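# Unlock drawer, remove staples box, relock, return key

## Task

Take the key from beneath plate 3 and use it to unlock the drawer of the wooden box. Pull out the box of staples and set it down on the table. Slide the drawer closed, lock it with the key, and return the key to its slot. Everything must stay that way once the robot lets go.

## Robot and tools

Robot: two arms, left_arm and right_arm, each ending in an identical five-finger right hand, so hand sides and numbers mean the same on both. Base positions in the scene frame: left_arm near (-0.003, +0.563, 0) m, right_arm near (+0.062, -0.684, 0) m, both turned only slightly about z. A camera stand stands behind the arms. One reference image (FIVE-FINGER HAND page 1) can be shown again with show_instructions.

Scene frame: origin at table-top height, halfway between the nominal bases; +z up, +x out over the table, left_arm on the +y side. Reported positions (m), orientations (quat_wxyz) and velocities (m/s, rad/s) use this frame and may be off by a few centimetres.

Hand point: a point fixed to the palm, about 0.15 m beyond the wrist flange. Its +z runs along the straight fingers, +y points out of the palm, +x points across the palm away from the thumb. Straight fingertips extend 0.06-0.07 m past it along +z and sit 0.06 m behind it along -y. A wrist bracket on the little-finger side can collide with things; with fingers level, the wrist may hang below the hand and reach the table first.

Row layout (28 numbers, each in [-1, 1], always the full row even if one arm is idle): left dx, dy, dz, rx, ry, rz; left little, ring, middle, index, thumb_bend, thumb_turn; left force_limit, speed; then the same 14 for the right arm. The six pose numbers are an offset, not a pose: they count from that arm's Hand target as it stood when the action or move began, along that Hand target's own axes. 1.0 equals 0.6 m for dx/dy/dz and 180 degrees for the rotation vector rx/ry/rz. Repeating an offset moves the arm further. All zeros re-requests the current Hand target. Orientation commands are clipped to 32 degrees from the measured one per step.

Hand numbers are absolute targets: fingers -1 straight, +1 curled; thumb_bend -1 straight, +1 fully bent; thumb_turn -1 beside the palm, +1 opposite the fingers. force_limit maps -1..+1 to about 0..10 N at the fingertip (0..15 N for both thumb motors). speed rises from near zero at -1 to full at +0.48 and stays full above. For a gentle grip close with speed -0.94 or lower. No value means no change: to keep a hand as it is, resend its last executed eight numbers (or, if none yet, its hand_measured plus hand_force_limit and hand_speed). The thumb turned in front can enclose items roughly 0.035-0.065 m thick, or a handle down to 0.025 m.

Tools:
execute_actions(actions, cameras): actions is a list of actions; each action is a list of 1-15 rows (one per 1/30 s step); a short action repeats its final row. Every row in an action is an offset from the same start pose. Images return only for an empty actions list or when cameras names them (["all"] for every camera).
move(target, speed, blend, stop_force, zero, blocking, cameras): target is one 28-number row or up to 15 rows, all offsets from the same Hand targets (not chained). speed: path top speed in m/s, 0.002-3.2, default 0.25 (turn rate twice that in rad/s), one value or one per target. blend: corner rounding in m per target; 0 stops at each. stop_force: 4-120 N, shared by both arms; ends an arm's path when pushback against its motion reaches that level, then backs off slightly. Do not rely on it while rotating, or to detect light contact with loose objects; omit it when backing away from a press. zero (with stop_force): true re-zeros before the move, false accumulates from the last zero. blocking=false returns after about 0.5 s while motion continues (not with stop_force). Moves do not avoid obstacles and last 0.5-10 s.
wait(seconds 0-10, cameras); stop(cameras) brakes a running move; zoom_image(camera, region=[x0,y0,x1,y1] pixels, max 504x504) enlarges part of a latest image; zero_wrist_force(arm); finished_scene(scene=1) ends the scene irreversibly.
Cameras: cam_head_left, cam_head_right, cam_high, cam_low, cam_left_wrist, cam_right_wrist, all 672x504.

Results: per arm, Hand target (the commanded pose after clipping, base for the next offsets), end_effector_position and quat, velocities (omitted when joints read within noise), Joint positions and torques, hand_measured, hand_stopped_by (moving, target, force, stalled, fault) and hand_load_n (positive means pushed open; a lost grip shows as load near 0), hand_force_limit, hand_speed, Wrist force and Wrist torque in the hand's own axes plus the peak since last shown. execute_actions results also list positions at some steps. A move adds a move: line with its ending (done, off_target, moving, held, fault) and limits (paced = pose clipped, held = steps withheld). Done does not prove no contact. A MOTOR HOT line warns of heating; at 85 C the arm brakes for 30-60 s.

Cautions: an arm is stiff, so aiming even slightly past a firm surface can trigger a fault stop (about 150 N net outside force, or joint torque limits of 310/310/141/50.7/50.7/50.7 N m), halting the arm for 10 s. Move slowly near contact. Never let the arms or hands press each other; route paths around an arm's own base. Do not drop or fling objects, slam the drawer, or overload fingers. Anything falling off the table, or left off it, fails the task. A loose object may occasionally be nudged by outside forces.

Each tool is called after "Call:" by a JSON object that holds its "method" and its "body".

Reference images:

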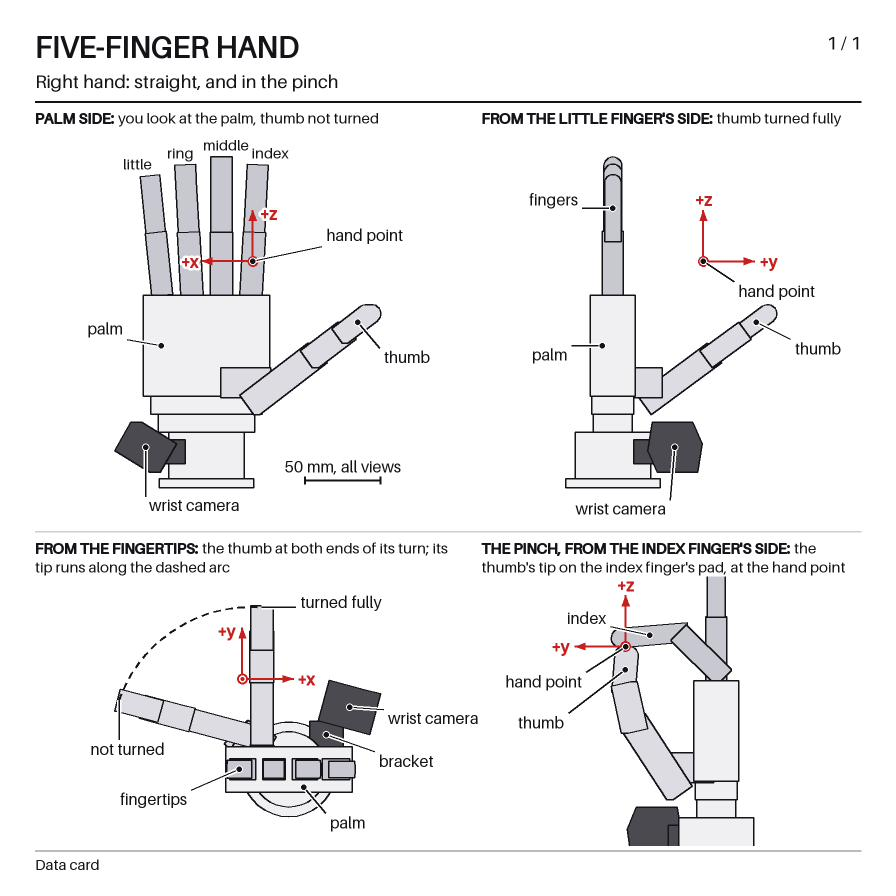

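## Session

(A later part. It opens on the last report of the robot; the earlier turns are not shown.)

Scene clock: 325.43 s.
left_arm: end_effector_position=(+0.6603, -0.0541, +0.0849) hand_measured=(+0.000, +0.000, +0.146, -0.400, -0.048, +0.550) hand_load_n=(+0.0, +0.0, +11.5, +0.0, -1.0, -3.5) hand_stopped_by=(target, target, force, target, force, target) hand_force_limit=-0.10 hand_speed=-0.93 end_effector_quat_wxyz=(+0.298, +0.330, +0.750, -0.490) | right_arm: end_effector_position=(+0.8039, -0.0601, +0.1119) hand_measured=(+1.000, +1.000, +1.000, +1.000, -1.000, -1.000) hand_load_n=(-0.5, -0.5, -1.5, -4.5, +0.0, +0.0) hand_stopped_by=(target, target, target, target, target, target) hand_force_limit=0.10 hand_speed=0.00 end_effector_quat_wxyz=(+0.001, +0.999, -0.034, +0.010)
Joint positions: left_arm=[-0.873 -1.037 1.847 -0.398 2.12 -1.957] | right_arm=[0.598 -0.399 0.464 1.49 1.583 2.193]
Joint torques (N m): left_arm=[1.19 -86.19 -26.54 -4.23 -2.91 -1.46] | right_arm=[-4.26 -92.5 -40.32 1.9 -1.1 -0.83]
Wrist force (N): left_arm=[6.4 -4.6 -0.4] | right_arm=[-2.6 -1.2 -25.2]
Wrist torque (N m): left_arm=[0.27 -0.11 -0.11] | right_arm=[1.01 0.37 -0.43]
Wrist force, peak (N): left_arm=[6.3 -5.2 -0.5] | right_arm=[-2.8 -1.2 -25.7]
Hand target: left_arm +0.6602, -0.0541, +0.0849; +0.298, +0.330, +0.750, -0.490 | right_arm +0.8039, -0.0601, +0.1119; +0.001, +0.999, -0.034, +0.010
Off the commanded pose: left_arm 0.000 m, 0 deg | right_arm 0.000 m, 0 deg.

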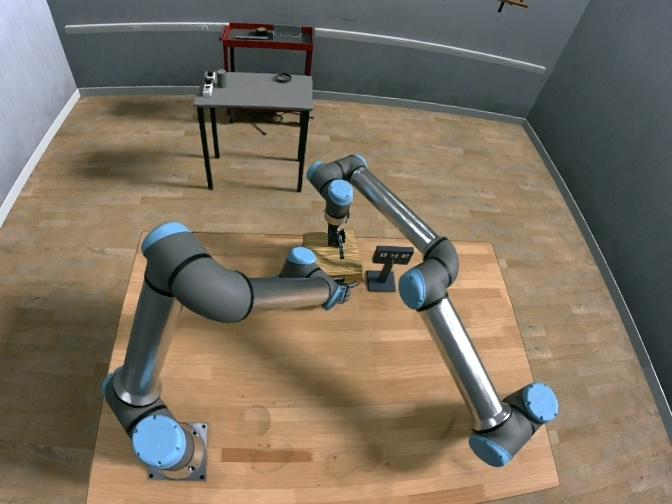

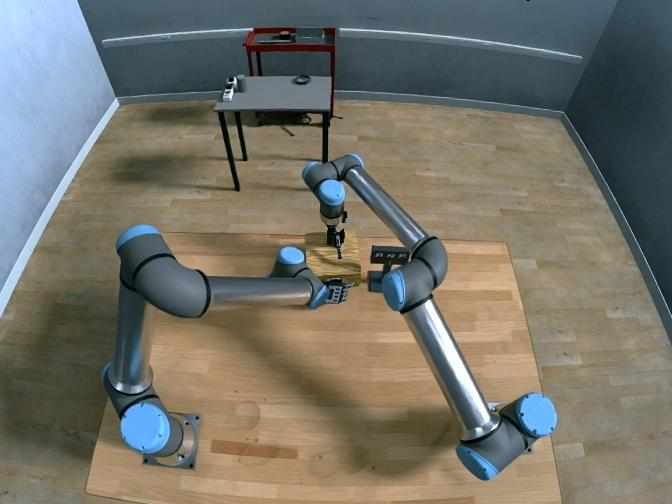

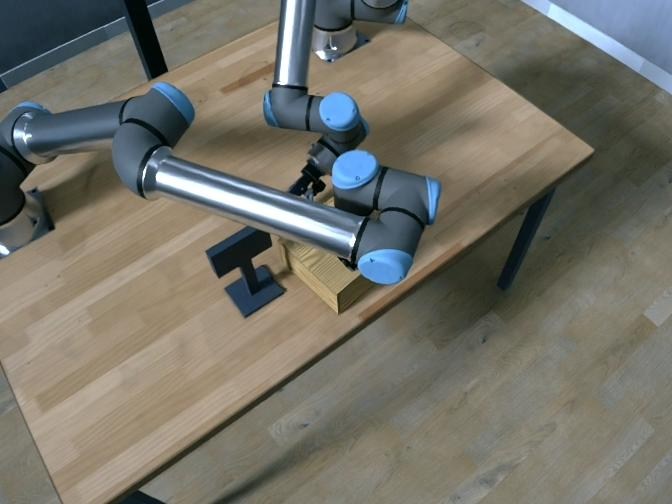

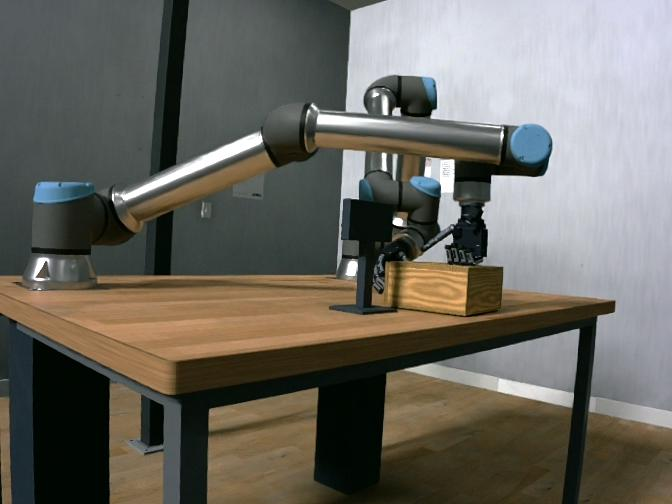

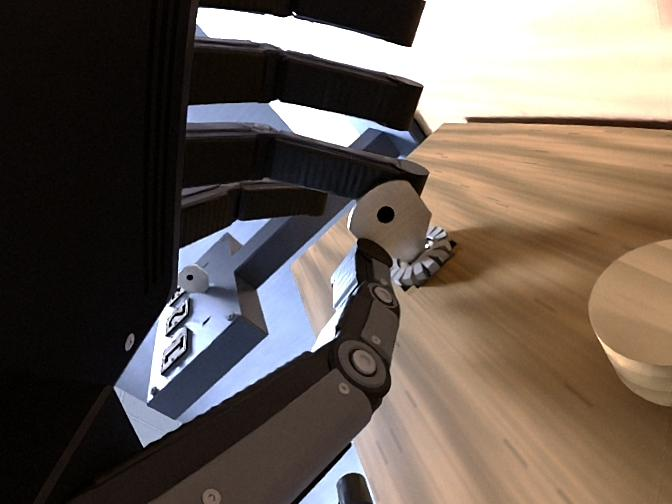

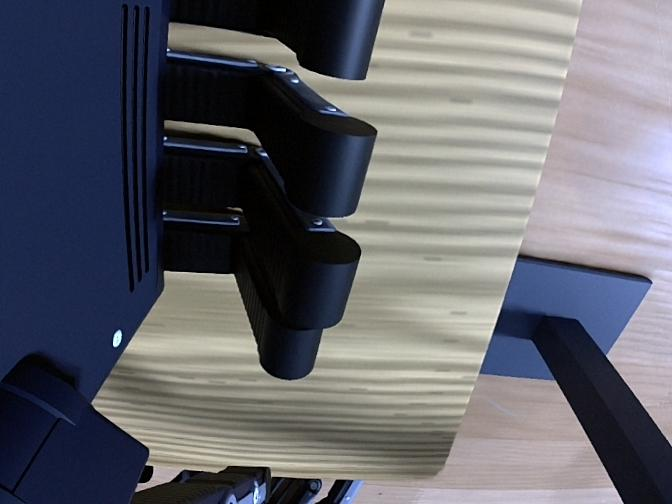

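Call:
{"method": "zoom_image", "body": {"camera": "cam_left_wrist", "region": [330, 160, 490, 310]}}

Call:
{"method": "zoom_image", "body": {"camera": "cam_left_wrist", "region": [370, 200, 480, 310]}}

Scaled by 3.150 from the camera's 672x504 image, which has a finer 960x720 frame.

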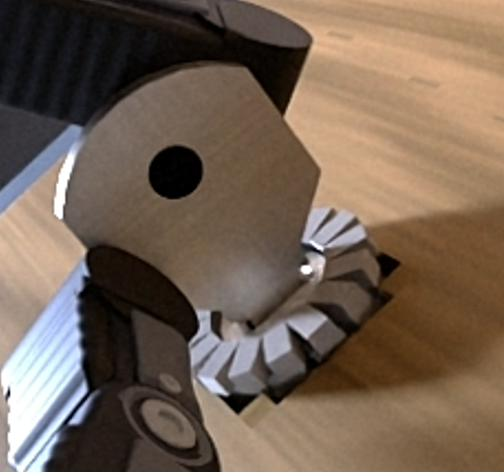

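Scaled by 4.582 from the camera's 672x504 image, which has a finer 960x720 frame.

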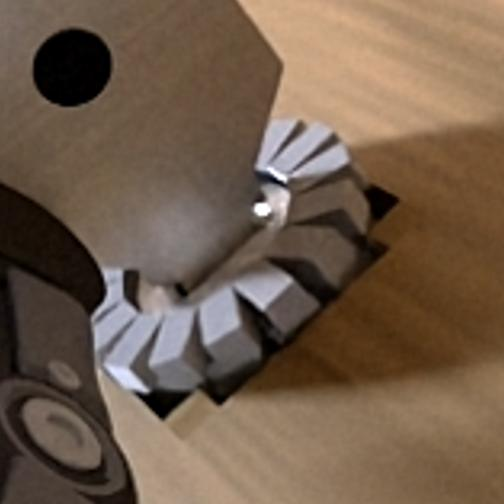

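Call:
{"method": "zoom_image", "body": {"camera": "cam_left_wrist", "region": [390, 225, 455, 290]}}

Scaled by 7.754 from the camera's 672x504 image, which has a finer 960x720 frame.

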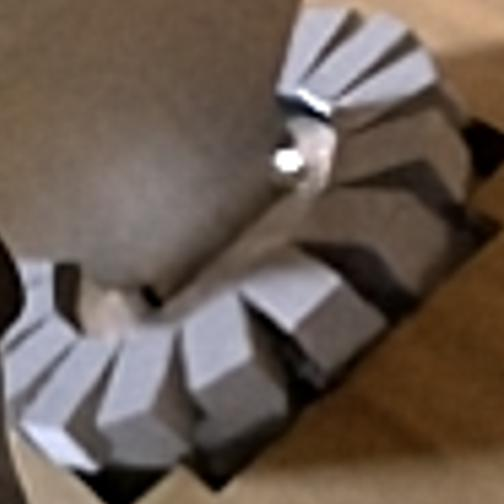

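Call:
{"method": "zoom_image", "body": {"camera": "cam_left_wrist", "region": [110, 220, 280, 420]}}

Call:
{"method": "zoom_image", "body": {"camera": "cam_head_right", "region": [300, 220, 420, 320]}}

Call:
{"method": "zoom_image", "body": {"camera": "cam_head_left", "region": [300, 220, 420, 320]}}

Scaled by 2.520 from the camera's 672x504 image, which has a finer 960x720 frame.

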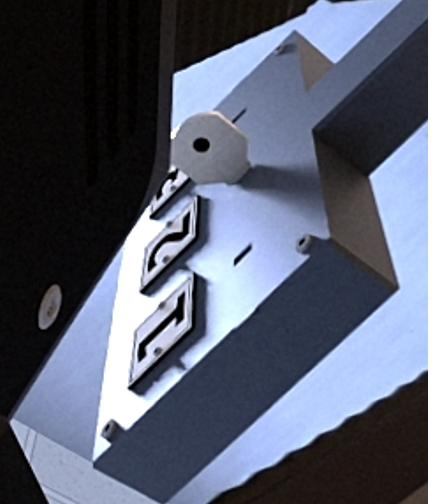

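Scaled by 4.200.

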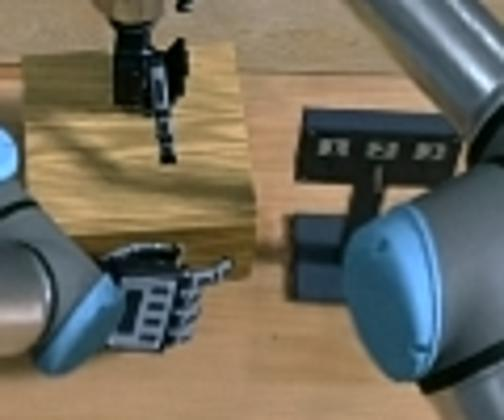

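Scaled by 4.200.

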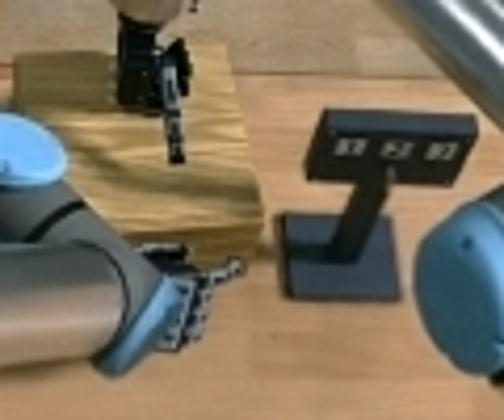

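Call:
{"method": "move", "body": {"target": [0,0,0,0,0,0,0,0,-0.4,-0.4,-0.45,0.55,-0.1,-0.5,0,0,0,0,0,0,1,1,1,1,-1,-1,0.1,0.0], "speed": 0.02, "cameras": ["cam_left_wrist"]}}

Scene clock: 333.60 s.
left_arm: end_effector_position=(+0.6602, -0.0541, +0.0849) hand_measured=(+0.000, +0.000, -0.400, -0.400, -0.200, +0.550) hand_load_n=(+0.0, +0.0, +0.0, +0.0, -16.0, -0.5) hand_stopped_by=(target, target, target, target, moving, target) hand_force_limit=-0.10 hand_speed=-0.50 end_effector_quat_wxyz=(+0.298, +0.330, +0.750, -0.490) | right_arm: end_effector_position=(+0.8039, -0.0601, +0.1119) hand_measured=(+1.000, +1.000, +1.000, +1.000, -1.000, -1.000) hand_load_n=(+0.0, -0.5, -1.5, -4.5, +0.0, +0.0) hand_stopped_by=(target, target, target, target, target, target) hand_force_limit=0.10 hand_speed=0.00 end_effector_quat_wxyz=(+0.001, +0.999, -0.034, +0.010)
Joint positions: left_arm=[-0.873 -1.037 1.847 -0.398 2.12 -1.957] | right_arm=[0.598 -0.399 0.464 1.49 1.583 2.193]
Joint torques (N m): left_arm=[3.78 -86.71 -26.43 -4.13 -2.05 -1.77] | right_arm=[0.82 -90.88 -39.76 1.56 -0.63 0.42]
Wrist force (N): left_arm=[4.4 -14.1 3.4] | right_arm=[-2.4 -1.4 -25.3]
Wrist torque (N m): left_arm=[0.15 0.12 0.07] | right_arm=[1.02 0.36 -0.42]
Wrist force, peak (N): left_arm=[4.2 -14.9 3.9] | right_arm=[-2.1 -1.2 -25.9]
Hand target: left_arm +0.6602, -0.0541, +0.0849; +0.298, +0.330, +0.750, -0.490 | right_arm +0.8039, -0.0601, +0.1119; +0.001, +0.999, -0.034, +0.010
Off the commanded pose: left_arm 0.000 m, 0 deg | right_arm 0.000 m, 0 deg.
move: done
Images, in order (width x height): cam_left_wrist 672x504.

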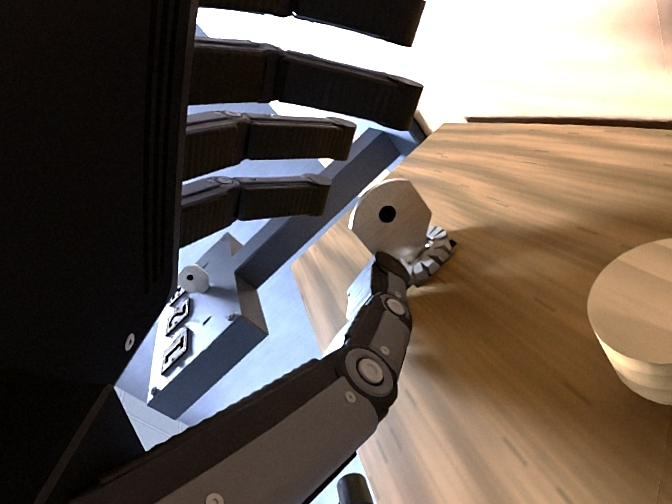

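Call:
{"method": "move", "body": {"target": [0,0,0,0,0,0,0,0,-0.4,-0.4,-0.15,0.55,-0.1,-0.5,0,0,0,0,0,0,1,1,1,1,-1,-1,0.1,0.0], "speed": 0.02}}

Scene clock: 334.33 s.
left_arm: end_effector_position=(+0.6602, -0.0541, +0.0849) hand_measured=(+0.000, +0.000, -0.400, -0.400, -0.150, +0.550) hand_load_n=(+0.0, +0.0, +0.0, +0.0, -0.5, -0.5) hand_stopped_by=(target, target, target, target, target, target) hand_force_limit=-0.10 hand_speed=-0.50 end_effector_quat_wxyz=(+0.298, +0.330, +0.750, -0.490) | right_arm: end_effector_position=(+0.8039, -0.0601, +0.1119) hand_measured=(+1.000, +1.000, +1.000, +1.000, -1.000, -1.000) hand_load_n=(+0.0, -0.5, -1.5, -4.5, +0.0, +0.0) hand_stopped_by=(target, target, target, target, target, target) hand_force_limit=0.10 hand_speed=0.00 end_effector_quat_wxyz=(+0.001, +0.999, -0.034, +0.010)
Joint positions: left_arm=[-0.873 -1.037 1.847 -0.398 2.12 -1.957] | right_arm=[0.598 -0.399 0.464 1.49 1.583 2.193]
Joint torques (N m): left_arm=[10.03 -84.89 -26.33 -3.93 -1.96 -1.77] | right_arm=[-0.42 -91.4 -41.04 1.56 -0.72 0.72]
Wrist force (N): left_arm=[1.1 -0.6 0.1] | right_arm=[-2.5 -1.4 -25.6]
Wrist torque (N m): left_arm=[0.10 -0.03 0.00] | right_arm=[0.99 0.33 -0.42]
Wrist force, peak (N): left_arm=[4.2 -14.5 3.6] | right_arm=[-2.5 -1.4 -25.6]
Hand target: left_arm +0.6602, -0.0541, +0.0849; +0.298, +0.330, +0.750, -0.490 | right_arm +0.8039, -0.0601, +0.1119; +0.001, +0.999, -0.034, +0.010
Off the commanded pose: left_arm 0.000 m, 0 deg | right_arm 0.000 m, 0 deg.
move: done

Call:
{"method": "move", "body": {"target": [0,-0.0667,0,0,0,0,0,0,-0.4,-0.4,-0.15,0.55,-0.1,-0.5,0,0,0,0,0,0,1,1,1,1,-1,-1,0.1,0.0], "speed": 0.06, "cameras": ["cam_left_wrist"]}}

Scene clock: 335.73 s.
left_arm: end_effector_position=(+0.6286, -0.0661, +0.1064) hand_measured=(+0.000, +0.000, -0.400, -0.400, -0.150, +0.550) hand_load_n=(+0.0, +0.0, +0.0, +0.0, +0.0, +0.0) hand_stopped_by=(target, target, target, target, target, target) hand_force_limit=-0.10 hand_speed=-0.50 end_effector_quat_wxyz=(+0.298, +0.330, +0.750, -0.490) | right_arm: end_effector_position=(+0.8039, -0.0601, +0.1119) hand_measured=(+1.000, +1.000, +1.000, +1.000, -1.000, -1.000) hand_load_n=(-0.5, -0.5, -1.5, -4.5, +0.0, +0.0) hand_stopped_by=(target, target, target, target, target, target) hand_force_limit=0.10 hand_speed=0.00 end_effector_quat_wxyz=(+0.001, +0.999, -0.034, +0.010)
Joint positions: left_arm=[-0.922 -1.089 1.882 -0.392 2.074 -1.98] | right_arm=[0.598 -0.399 0.464 1.49 1.583 2.193]
Joint torques (N m): left_arm=[12.46 -56.27 -38.8 0.75 3.06 2.06] | right_arm=[0.52 -92.87 -39.87 1.55 -0.48 1.16]
Wrist force (N): left_arm=[0.4 0.6 0.6] | right_arm=[-2.6 -1.2 -25.3]
Wrist torque (N m): left_arm=[0.11 -0.01 0.14] | right_arm=[1.00 0.34 -0.42]
Wrist force, peak (N): left_arm=[1.4 0.8 1.2] | right_arm=[-2.7 -1.2 -25.7]
Hand target: left_arm +0.6288, -0.0661, +0.1064; +0.298, +0.330, +0.750, -0.490 | right_arm +0.8039, -0.0601, +0.1119; +0.001, +0.999, -0.034, +0.010
Off the commanded pose: left_arm 0.000 m, 0 deg | right_arm 0.000 m, 0 deg.
move: done
Images, in order (width x height): cam_left_wrist 672x504.

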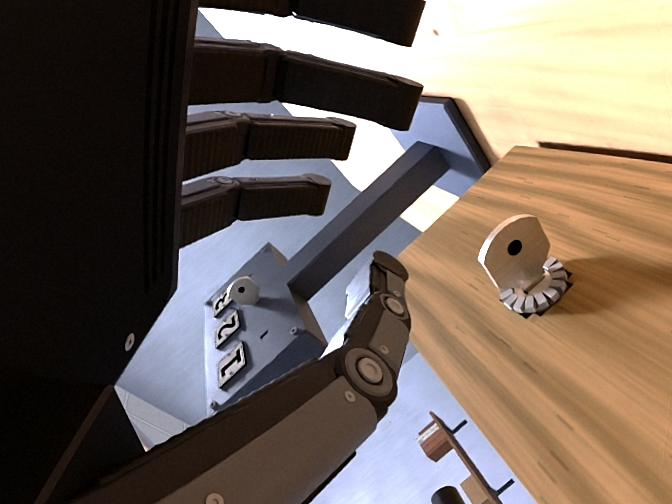

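Call:
{"method": "zoom_image", "body": {"camera": "cam_left_wrist", "region": [465, 205, 585, 325]}}

Call:
{"method": "zoom_image", "body": {"camera": "cam_left_wrist", "region": [495, 240, 575, 320]}}

Scaled by 4.200 from the camera's 672x504 image, which has a finer 960x720 frame.

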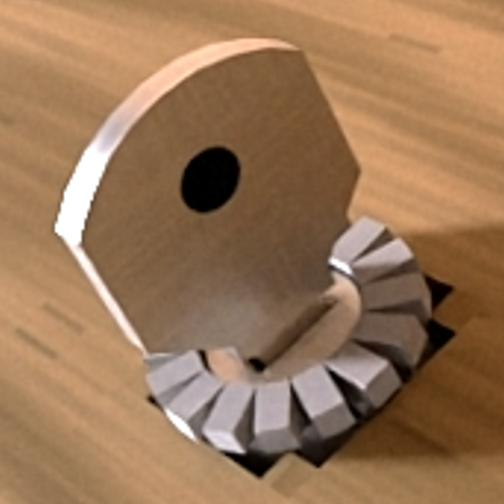

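Scaled by 6.300 from the camera's 672x504 image, which has a finer 960x720 frame.

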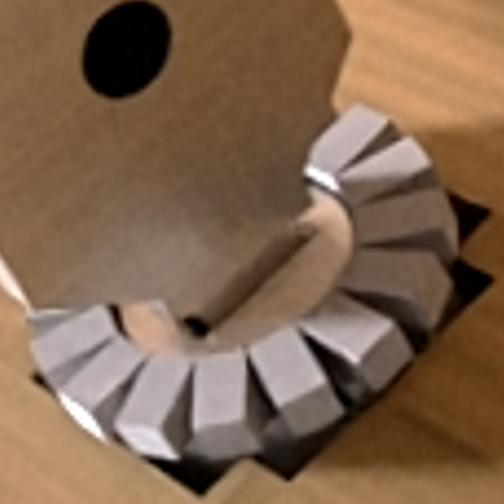

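Call:
{"method": "move", "body": {"target": [-0.081,-0.1708,-0.1022,-0.2367,0.3377,0.2522,1,1,-1,-1,-1,-1,-0.1,0.3,0,0,0,0,0,0,1,1,1,1,-1,-1,0.1,0.0], "speed": 0.4, "cameras": ["all"]}}

Scene clock: 340.80 s.
left_arm: end_effector_position=(+0.5825, -0.0534, +0.1963) hand_measured=(+1.000, +1.000, -1.000, -1.000, -1.000, -1.000) hand_load_n=(+0.0, +0.0, +0.0, +0.0, +0.0, +0.0) hand_stopped_by=(target, target, target, target, target, target) hand_force_limit=-0.10 hand_speed=0.30 end_effector_quat_wxyz=(+0.188, +0.604, +0.774, +0.017) | right_arm: end_effector_position=(+0.8039, -0.0601, +0.1119) hand_measured=(+1.000, +1.000, +1.000, +1.000, -1.000, -1.000) hand_load_n=(+0.0, +0.0, -1.5, -4.5, +0.0, +0.0) hand_stopped_by=(target, target, target, target, target, target) hand_force_limit=0.10 hand_speed=0.00 end_effector_quat_wxyz=(+0.001, +0.999, -0.034, +0.010)
Joint positions: left_arm=[-1.167 -1.08 1.556 0.772 1.369 -1.358] | right_arm=[0.598 -0.399 0.464 1.49 1.583 2.193]
Joint torques (N m): left_arm=[9.95 -92.97 -26.68 -1.21 0.86 -2.09] | right_arm=[-0.23 -91.69 -40.43 1.89 -0.21 1.98]
Wrist force (N): left_arm=[1.1 1.4 0.5] | right_arm=[-2.6 -1.2 -25.3]
Wrist torque (N m): left_arm=[0.39 -0.05 0.13] | right_arm=[1.01 0.34 -0.42]
Wrist force, peak (N): left_arm=[4.8 5.6 1.6] | right_arm=[-2.8 -1.2 -25.8]
Hand target: left_arm +0.5826, -0.0534, +0.1963; +0.188, +0.604, +0.775, +0.017 (not the last commanded pose) | right_arm +0.8039, -0.0601, +0.1119; +0.001, +0.999, -0.034, +0.010
Off the commanded pose: left_arm 0.027 m, 19 deg | right_arm 0.000 m, 0 deg.
move: held (left_arm; a check stopped the path); limits=held
pose unreachable (left arm): on one or more control steps of this call, first in action 0 (counted from 0), this arm could not follow its commanded pose, so it was not sent that pose on those steps. It may still have moved: this result reports where it is.
cause: moving toward the commanded pose would bring a part of the arm too close to another arm (a part of this arm just beyond joint 4 (wrist 1) and a part of the right arm just beyond its joint 2 (shoulder lift), 11 mm apart when this arm was first held).

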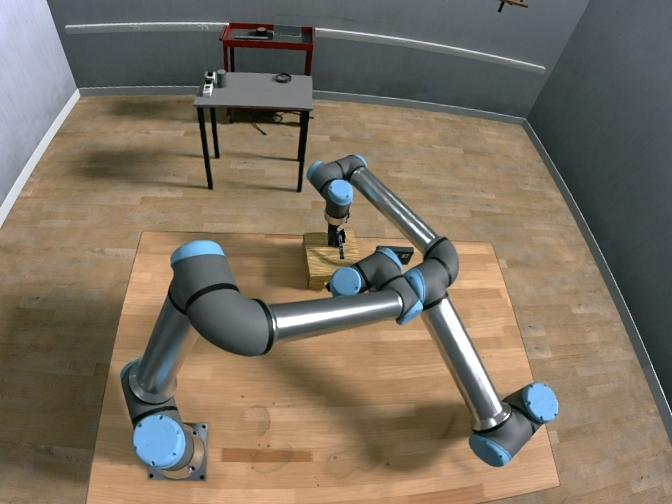

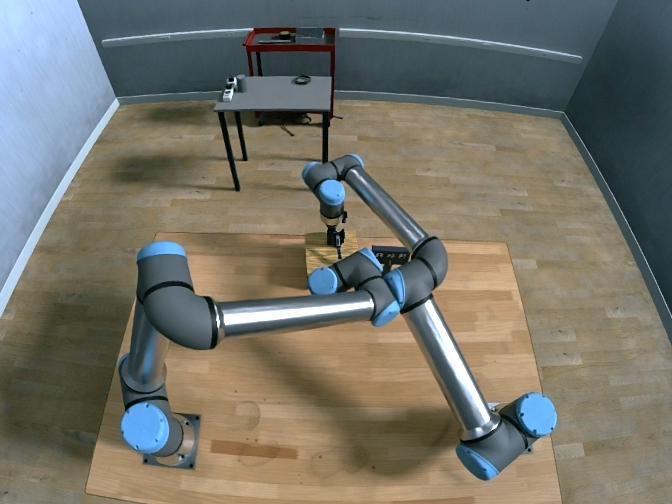

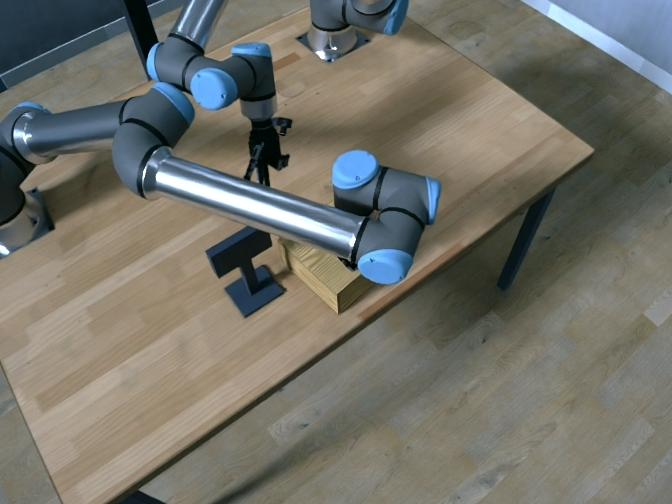

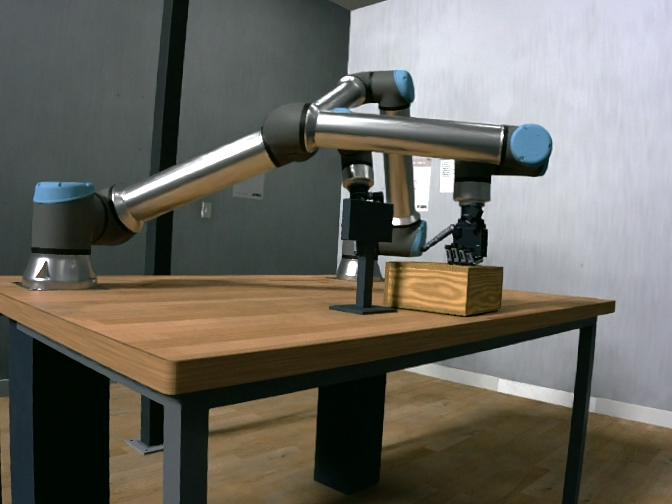

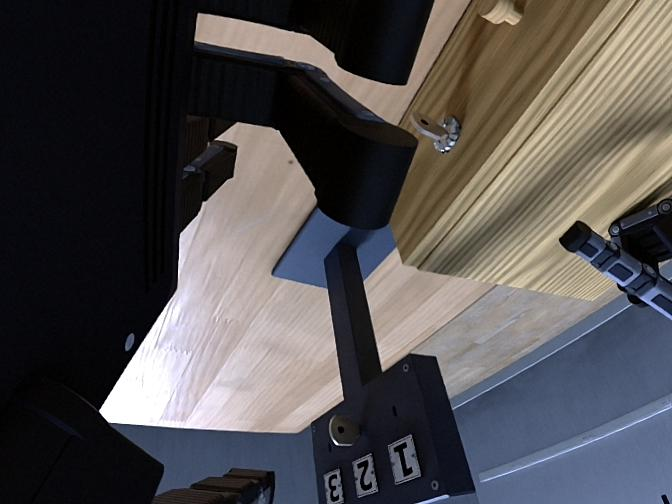

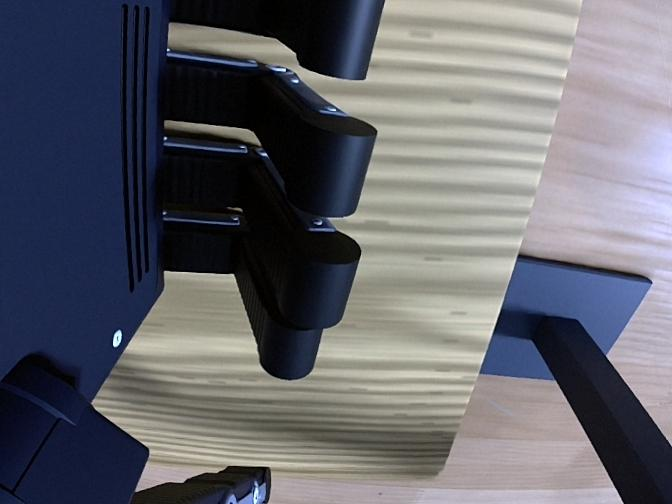

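Call:
{"method": "move", "body": {"target": [[0.2088,-0.0883,-0.1387,0,0,0,1,1,-1,-1,-1,-1,-0.1,0.3,0,0,-0.25,0,0,0,1,1,1,1,-1,-1,0.1,0.0]], "speed": 0.2, "cameras": ["cam_head_left","cam_high"]}}

Scene clock: 348.17 s.
left_arm: end_effector_position=(+0.4824, +0.0669, +0.2264) hand_measured=(+1.000, +1.000, -1.000, -1.000, -1.000, -1.000) hand_load_n=(+0.0, +0.0, +0.0, +0.0, +0.0, +0.0) hand_stopped_by=(target, target, target, target, target, target) hand_force_limit=-0.10 hand_speed=0.30 end_effector_quat_wxyz=(+0.188, +0.604, +0.774, +0.017) | right_arm: end_effector_position=(+0.8002, -0.0603, +0.2615) hand_measured=(+1.000, +1.000, +1.000, +1.000, -1.000, -1.000) hand_load_n=(+0.0, +0.0, +0.0, +0.0, +0.0, +0.0) hand_stopped_by=(target, target, target, target, target, target) hand_force_limit=0.10 hand_speed=0.00 end_effector_quat_wxyz=(-0.001, +0.999, -0.034, +0.011)
Joint positions: left_arm=[-1.246 -1.338 1.869 0.733 1.345 -1.435] | right_arm=[0.599 -0.318 0.035 1.834 1.583 2.194]
Joint torques (N m): left_arm=[13.69 -57.97 -28.62 6.41 1.32 2.4] | right_arm=[-0.86 -130.26 -45.49 5.37 1.1 -2.73]
Wrist force (N): left_arm=[1.0 1.4 0.4] | right_arm=[-1.7 -0.1 -1.0]
Wrist torque (N m): left_arm=[0.40 -0.05 0.15] | right_arm=[0.30 0.25 -0.59]
Wrist force, peak (N): left_arm=[2.6 0.3 -0.7] | right_arm=[-2.7 -1.2 -25.9]
Hand target: left_arm +0.4824, +0.0670, +0.2264; +0.188, +0.604, +0.775, +0.017 | right_arm +0.8009, -0.0597, +0.2619; +0.001, +0.999, -0.034, +0.010
Off the commanded pose: left_arm 0.000 m, 0 deg | right_arm 0.001 m, 0 deg.
elbow stopped short (right arm): the move would have taken joint 3 (elbow) straighter than the controller allows.
move: done
Images, in order (width x height): cam_head_left 672x504, cam_high 672x504.

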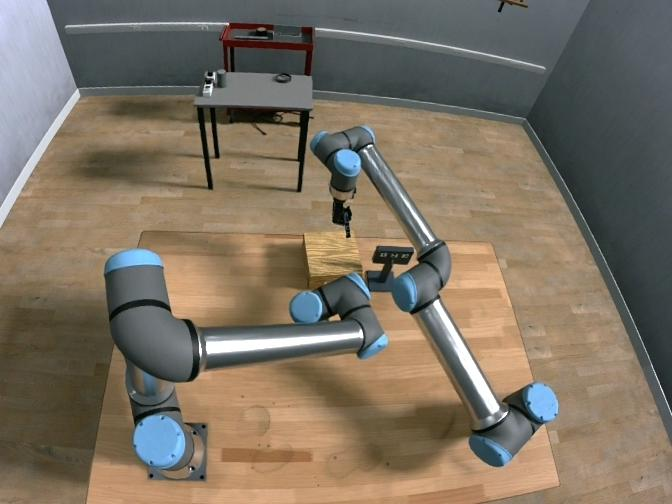

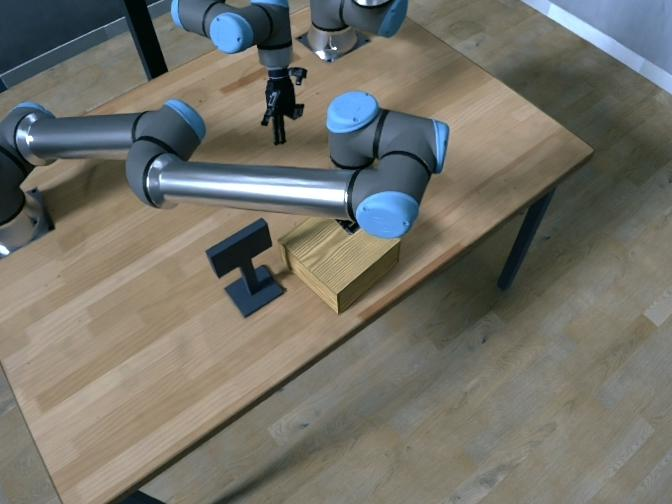

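Call:
{"method": "move", "body": {"target": [0,0,0,0,0,0,1,1,-1,-1,-1,-1,-0.1,0.3,-0.201,0.4147,-0.2366,0.2965,0.2347,-0.5012,1,1,1,1,-1,1,0.1,0.3], "speed": 0.4, "cameras": ["cam_head_left","cam_high","cam_low"]}}

Scene clock: 357.00 s.
left_arm: end_effector_position=(+0.4824, +0.0670, +0.2264) hand_measured=(+1.000, +1.000, -1.000, -1.000, -1.000, -1.000) hand_load_n=(+0.0, +0.0, +0.0, +0.0, +0.0, +0.0) hand_stopped_by=(target, target, target, target, target, target) hand_force_limit=-0.10 hand_speed=0.30 end_effector_quat_wxyz=(+0.188, +0.604, +0.775, +0.017) | right_arm: end_effector_position=(+0.6610, -0.2995, +0.4016) hand_measured=(+1.000, +1.000, +1.000, +1.000, -1.000, +1.000) hand_load_n=(+0.0, +0.0, +0.0, +0.0, +0.0, +0.0) hand_stopped_by=(target, target, target, target, target, target) hand_force_limit=0.10 hand_speed=0.30 end_effector_quat_wxyz=(-0.376, +0.571, +0.651, +0.330)
Joint positions: left_arm=[-1.246 -1.338 1.869 0.733 1.345 -1.435] | right_arm=[0.023 -1.305 1.738 1.392 0.543 -0.294]
Joint torques (N m): left_arm=[14.59 -65.76 -25.5 6.51 1.22 2.39] | right_arm=[-3.36 -81.09 -47.69 6.26 -2.31 -3.14]
Wrist force (N): left_arm=[0.6 1.0 0.3] | right_arm=[-0.5 0.6 -0.2]
Wrist torque (N m): left_arm=[0.34 0.02 0.10] | right_arm=[0.19 0.06 -0.20]
Wrist force, peak (N): left_arm=[1.4 1.5 0.8] | right_arm=[-2.5 0.7 -1.4]
Hand target: left_arm +0.4824, +0.0670, +0.2264; +0.188, +0.604, +0.775, +0.017 | right_arm +0.6610, -0.2995, +0.4017; -0.376, +0.571, +0.651, +0.330
Off the commanded pose: left_arm 0.000 m, 0 deg | right_arm 0.000 m, 0 deg.
move: done
Images, in order (width x height): cam_head_left 672x504, cam_high 672x504, cam_low 672x504.

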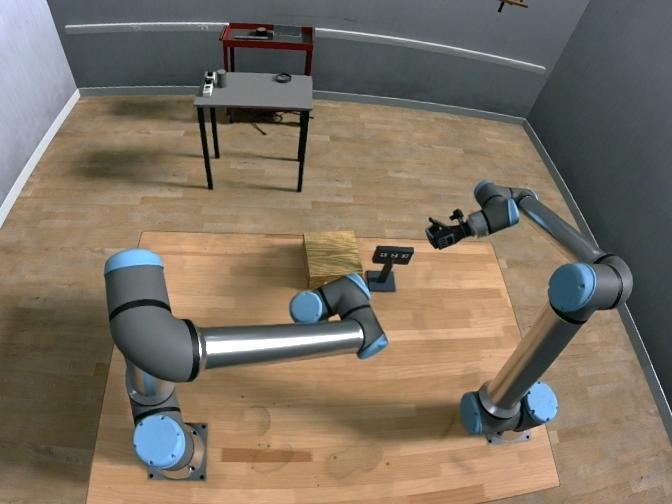

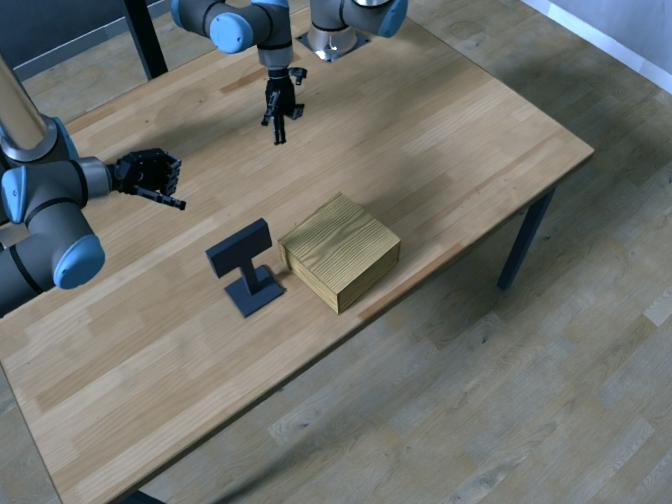

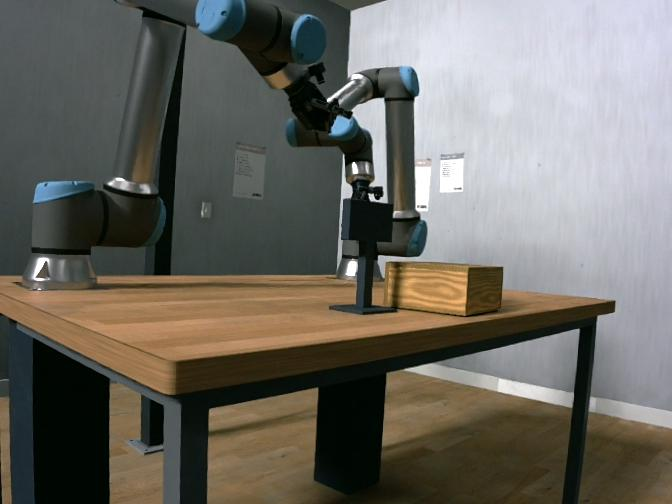

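Call:
{"method": "zoom_image", "body": {"camera": "cam_high", "region": [200, 180, 440, 360]}}

Call:
{"method": "zoom_image", "body": {"camera": "cam_head_left", "region": [280, 210, 440, 330]}}

Scaled by 2.100.

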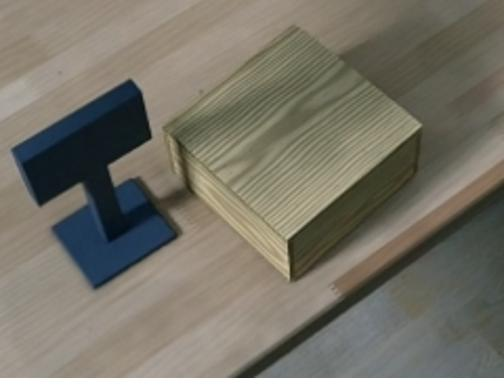

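Scaled by 3.150.

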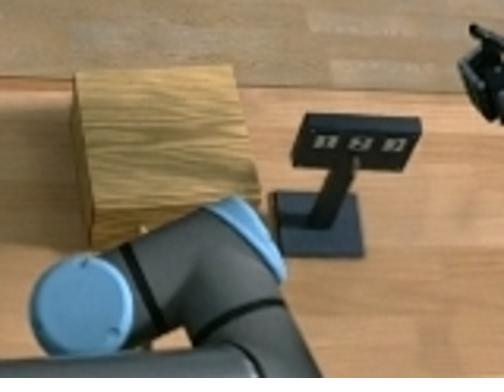

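Call:
{"method": "move", "body": {"target": [[0,0,0,0,0,0,1,1,-1,-1,-1,-1,-0.1,0.3,0.3111,0.6365,0.3427,0,0,0,1,1,1,1,-1,1,0.1,0.3]], "speed": 0.25, "cameras": ["cam_high"]}}

Scene clock: 361.30 s.
left_arm: end_effector_position=(+0.4824, +0.0670, +0.2264) hand_measured=(+1.000, +1.000, -1.000, -1.000, -1.000, -1.000) hand_load_n=(+0.0, +0.0, +0.0, +0.0, +0.0, +0.0) hand_stopped_by=(target, target, target, target, target, target) hand_force_limit=-0.10 hand_speed=0.30 end_effector_quat_wxyz=(+0.188, +0.604, +0.775, +0.017) | right_arm: end_effector_position=(+1.0025, +0.0183, +0.4596) hand_measured=(+1.000, +1.000, +1.000, +1.000, -1.000, +1.000) hand_load_n=(+0.0, +0.0, +0.0, +0.0, +0.0, +0.0) hand_stopped_by=(target, target, target, target, target, target) hand_force_limit=0.10 hand_speed=0.30 end_effector_quat_wxyz=(-0.360, +0.572, +0.623, +0.394)
Joint positions: left_arm=[-1.246 -1.338 1.869 0.733 1.345 -1.435] | right_arm=[0.361 -0.437 0.035 1.391 0.542 0.568]
Joint torques (N m): left_arm=[13.83 -67.11 -25.24 6.33 1.43 2.35] | right_arm=[-10.59 -115.13 -47.29 1.39 -2.78 -1.27]
Wrist force (N): left_arm=[1.1 1.3 0.5] | right_arm=[-0.2 0.0 0.0]
Wrist torque (N m): left_arm=[0.37 -0.07 0.15] | right_arm=[0.14 0.03 -0.12]
Wrist force, peak (N): left_arm=[1.2 1.7 0.5] | right_arm=[-0.7 -1.5 -1.4]
Hand target: left_arm +0.4824, +0.0670, +0.2264; +0.188, +0.604, +0.775, +0.017 | right_arm +1.0044, +0.0192, +0.4605; -0.376, +0.571, +0.651, +0.330
Off the commanded pose: left_arm 0.000 m, 0 deg | right_arm 0.002 m, 8 deg.
elbow stopped short (right arm): the move would have taken joint 3 (elbow) straighter than the controller allows.
move: off_target (right_arm)
Images, in order (width x height): cam_high 672x504.

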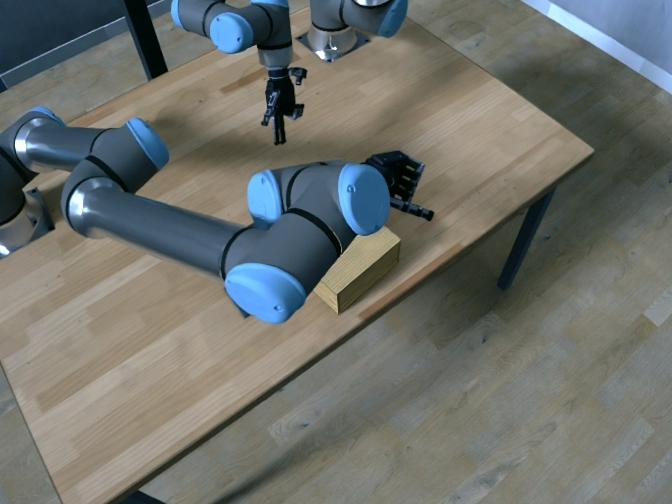

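Call:
{"method": "move", "body": {"target": [[0,0,0,0,0,0,1,1,-1,-1,-1,-1,-0.1,0.3,-0.3132,0.0238,0.1593,0,0,0,1,1,1,1,-1,1,0.1,0.3],[0,0,0,0,0,0,1,1,-1,-1,-1,-1,-0.1,0.3,-0.591,0.0252,0.3615,0,0,0,1,1,1,1,-1,1,0.1,0.3]], "speed": [0.2,0.12], "blend": 0.02, "cameras": ["cam_high","cam_low","cam_head_left","cam_right_wrist"]}}

Scene clock: 365.60 s.
left_arm: end_effector_position=(+0.4824, +0.0670, +0.2264) hand_measured=(+1.000, +1.000, -1.000, -1.000, -1.000, -1.000) hand_load_n=(+0.0, +0.0, +0.0, +0.0, +0.0, +0.0) hand_stopped_by=(target, target, target, target, target, target) hand_force_limit=-0.10 hand_speed=0.30 end_effector_quat_wxyz=(+0.188, +0.604, +0.775, +0.017) | right_arm: end_effector_position=(+1.0178, +0.0317, +0.0447) hand_measured=(+1.000, +1.000, +1.000, +1.000, -1.000, +1.000) hand_load_n=(+0.0, +0.0, +0.0, +0.0, +0.0, +0.0) hand_stopped_by=(target, target, target, target, target, target) hand_force_limit=0.10 hand_speed=0.30 end_effector_quat_wxyz=(-0.376, +0.571, +0.651, +0.330)
Joint positions: left_arm=[-1.246 -1.338 1.869 0.733 1.345 -1.435] | right_arm=[0.367 -0.291 0.492 1.049 0.555 0.374]
Joint torques (N m): left_arm=[13.01 -66.46 -26.12 6.19 1.49 2.3] | right_arm=[-7.85 -148.07 -50.8 5.46 -0.15 -0.48]
Wrist force (N): left_arm=[1.1 1.4 0.8] | right_arm=[-0.9 0.5 0.0]
Wrist torque (N m): left_arm=[0.37 -0.06 0.15] | right_arm=[0.21 0.10 -0.27]
Wrist force, peak (N): left_arm=[1.6 1.2 0.7] | right_arm=[2.2 -0.1 -1.3]
Hand target: left_arm +0.4824, +0.0670, +0.2264; +0.188, +0.604, +0.775, +0.017 | right_arm +1.0179, +0.0317, +0.0449; -0.376, +0.571, +0.651, +0.330
Off the commanded pose: left_arm 0.000 m, 0 deg | right_arm 0.000 m, 0 deg.
move: done
Images, in order (width x height): cam_head_left 672x504, cam_high 672x504, cam_low 672x504, cam_right_wrist 672x504.

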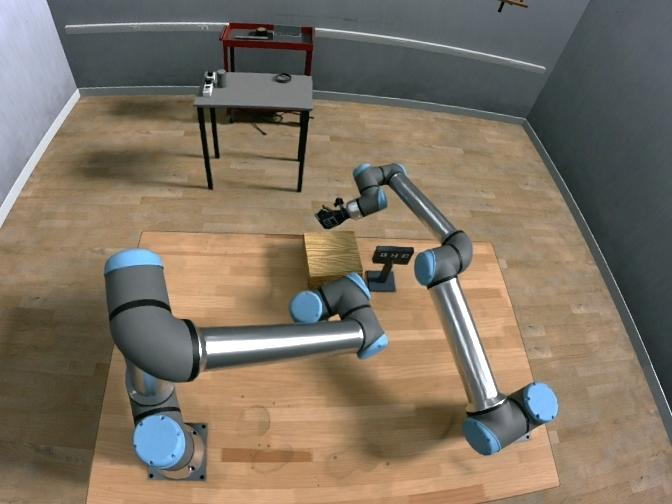

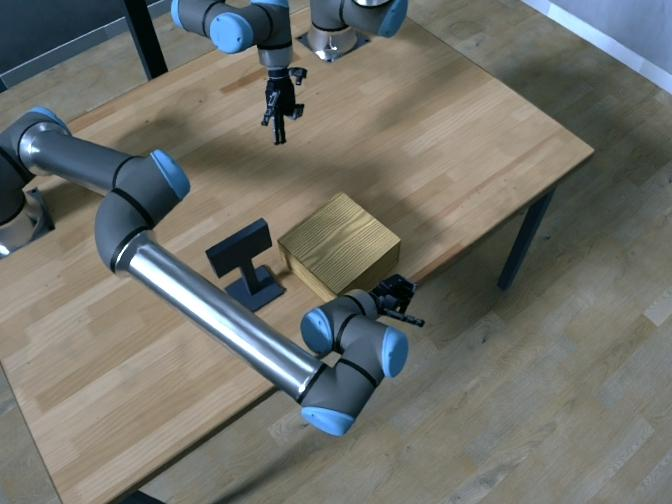

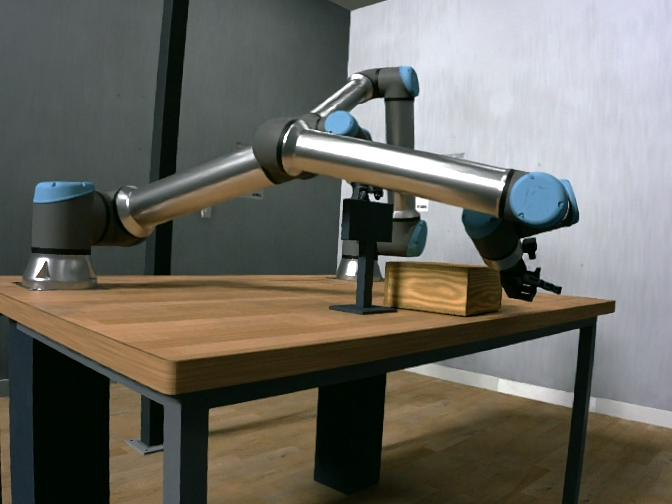

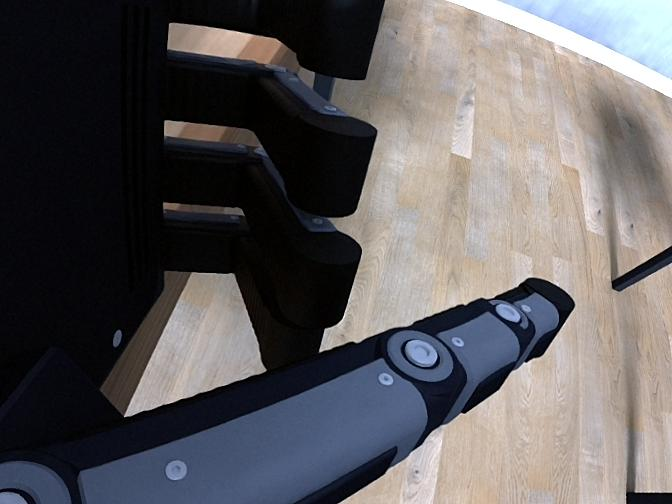

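Call:
{"method": "zoom_image", "body": {"camera": "cam_high", "region": [260, 180, 460, 350]}}

Call:
{"method": "zoom_image", "body": {"camera": "cam_low", "region": [370, 200, 620, 340]}}

Scaled by 2.520.

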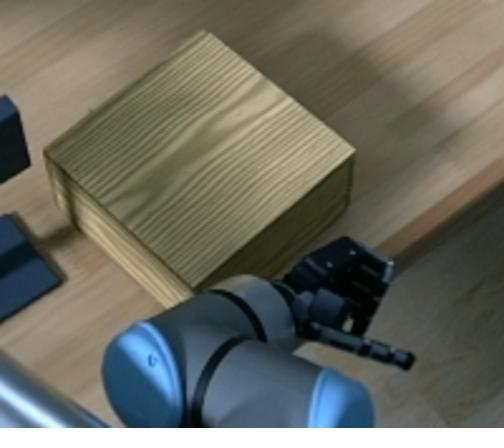

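Scaled by 2.016.

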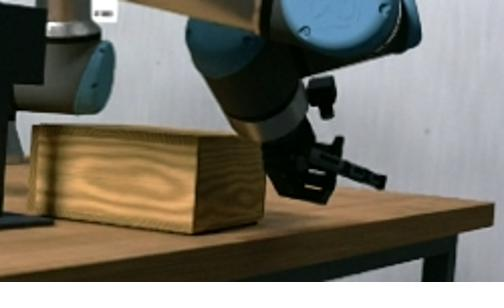

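Call:
{"method": "move", "body": {"target": [0,0,0,0,0,0,1,1,-1,-1,-1,-1,-0.1,0.3,0,-0.09,0,0,0,0,1,1,1,1,-1,1,0.1,0.3], "speed": 0.02, "stop_force": 5, "cameras": ["cam_high","cam_low"]}}

Scene clock: 370.53 s.
left_arm: end_effector_position=(+0.4824, +0.0670, +0.2264) hand_measured=(+1.000, +1.000, -1.000, -1.000, -1.000, -1.000) hand_load_n=(+0.0, +0.0, +0.0, +0.0, -0.5, +0.0) hand_stopped_by=(target, target, target, target, target, target) hand_force_limit=-0.10 hand_speed=0.30 end_effector_quat_wxyz=(+0.188, +0.604, +0.775, +0.017) | right_arm: end_effector_position=(+0.9644, +0.0247, +0.0450) hand_measured=(+1.000, +1.000, +1.000, +1.000, -1.000, +1.000) hand_load_n=(+0.0, +0.0, +0.0, +0.0, +0.0, +0.0) hand_stopped_by=(target, target, target, target, target, target) hand_force_limit=0.10 hand_speed=0.30 end_effector_quat_wxyz=(-0.376, +0.571, +0.651, +0.330)
Joint positions: left_arm=[-1.246 -1.338 1.869 0.733 1.345 -1.435] | right_arm=[0.377 -0.431 0.773 0.891 0.558 0.393]
Joint torques (N m): left_arm=[13.77 -66.06 -26.26 6.1 1.44 2.2] | right_arm=[-6.69 -110.88 -50 5.15 0.11 -1.34]
Wrist force (N): left_arm=[0.8 1.2 0.3] | right_arm=[-0.3 0.2 0.0]
Wrist torque (N m): left_arm=[0.38 -0.01 0.12] | right_arm=[0.18 0.00 -0.23]
Wrist force, peak (N): left_arm=[1.5 1.2 1.1] | right_arm=[-1.1 0.3 -0.1]
Hand target: left_arm +0.4824, +0.0670, +0.2264; +0.188, +0.604, +0.775, +0.017 | right_arm +0.9644, +0.0247, +0.0450; -0.376, +0.571, +0.651, +0.330
Off the commanded pose: left_arm 0.000 m, 0 deg | right_arm 0.000 m, 0 deg.
move: done
Images, in order (width x height): cam_high 672x504, cam_low 672x504.

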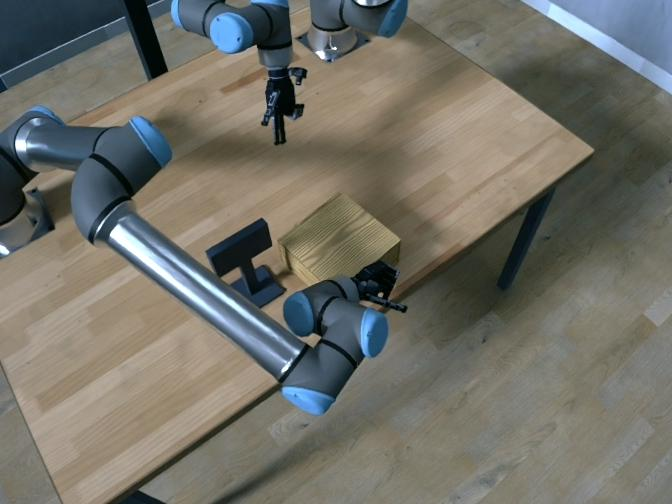

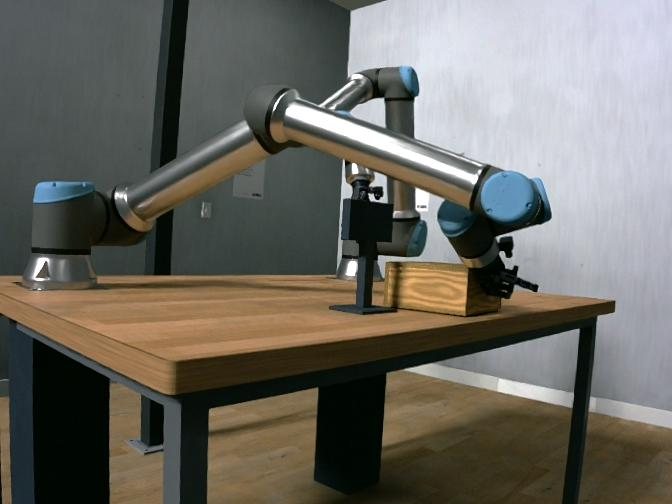

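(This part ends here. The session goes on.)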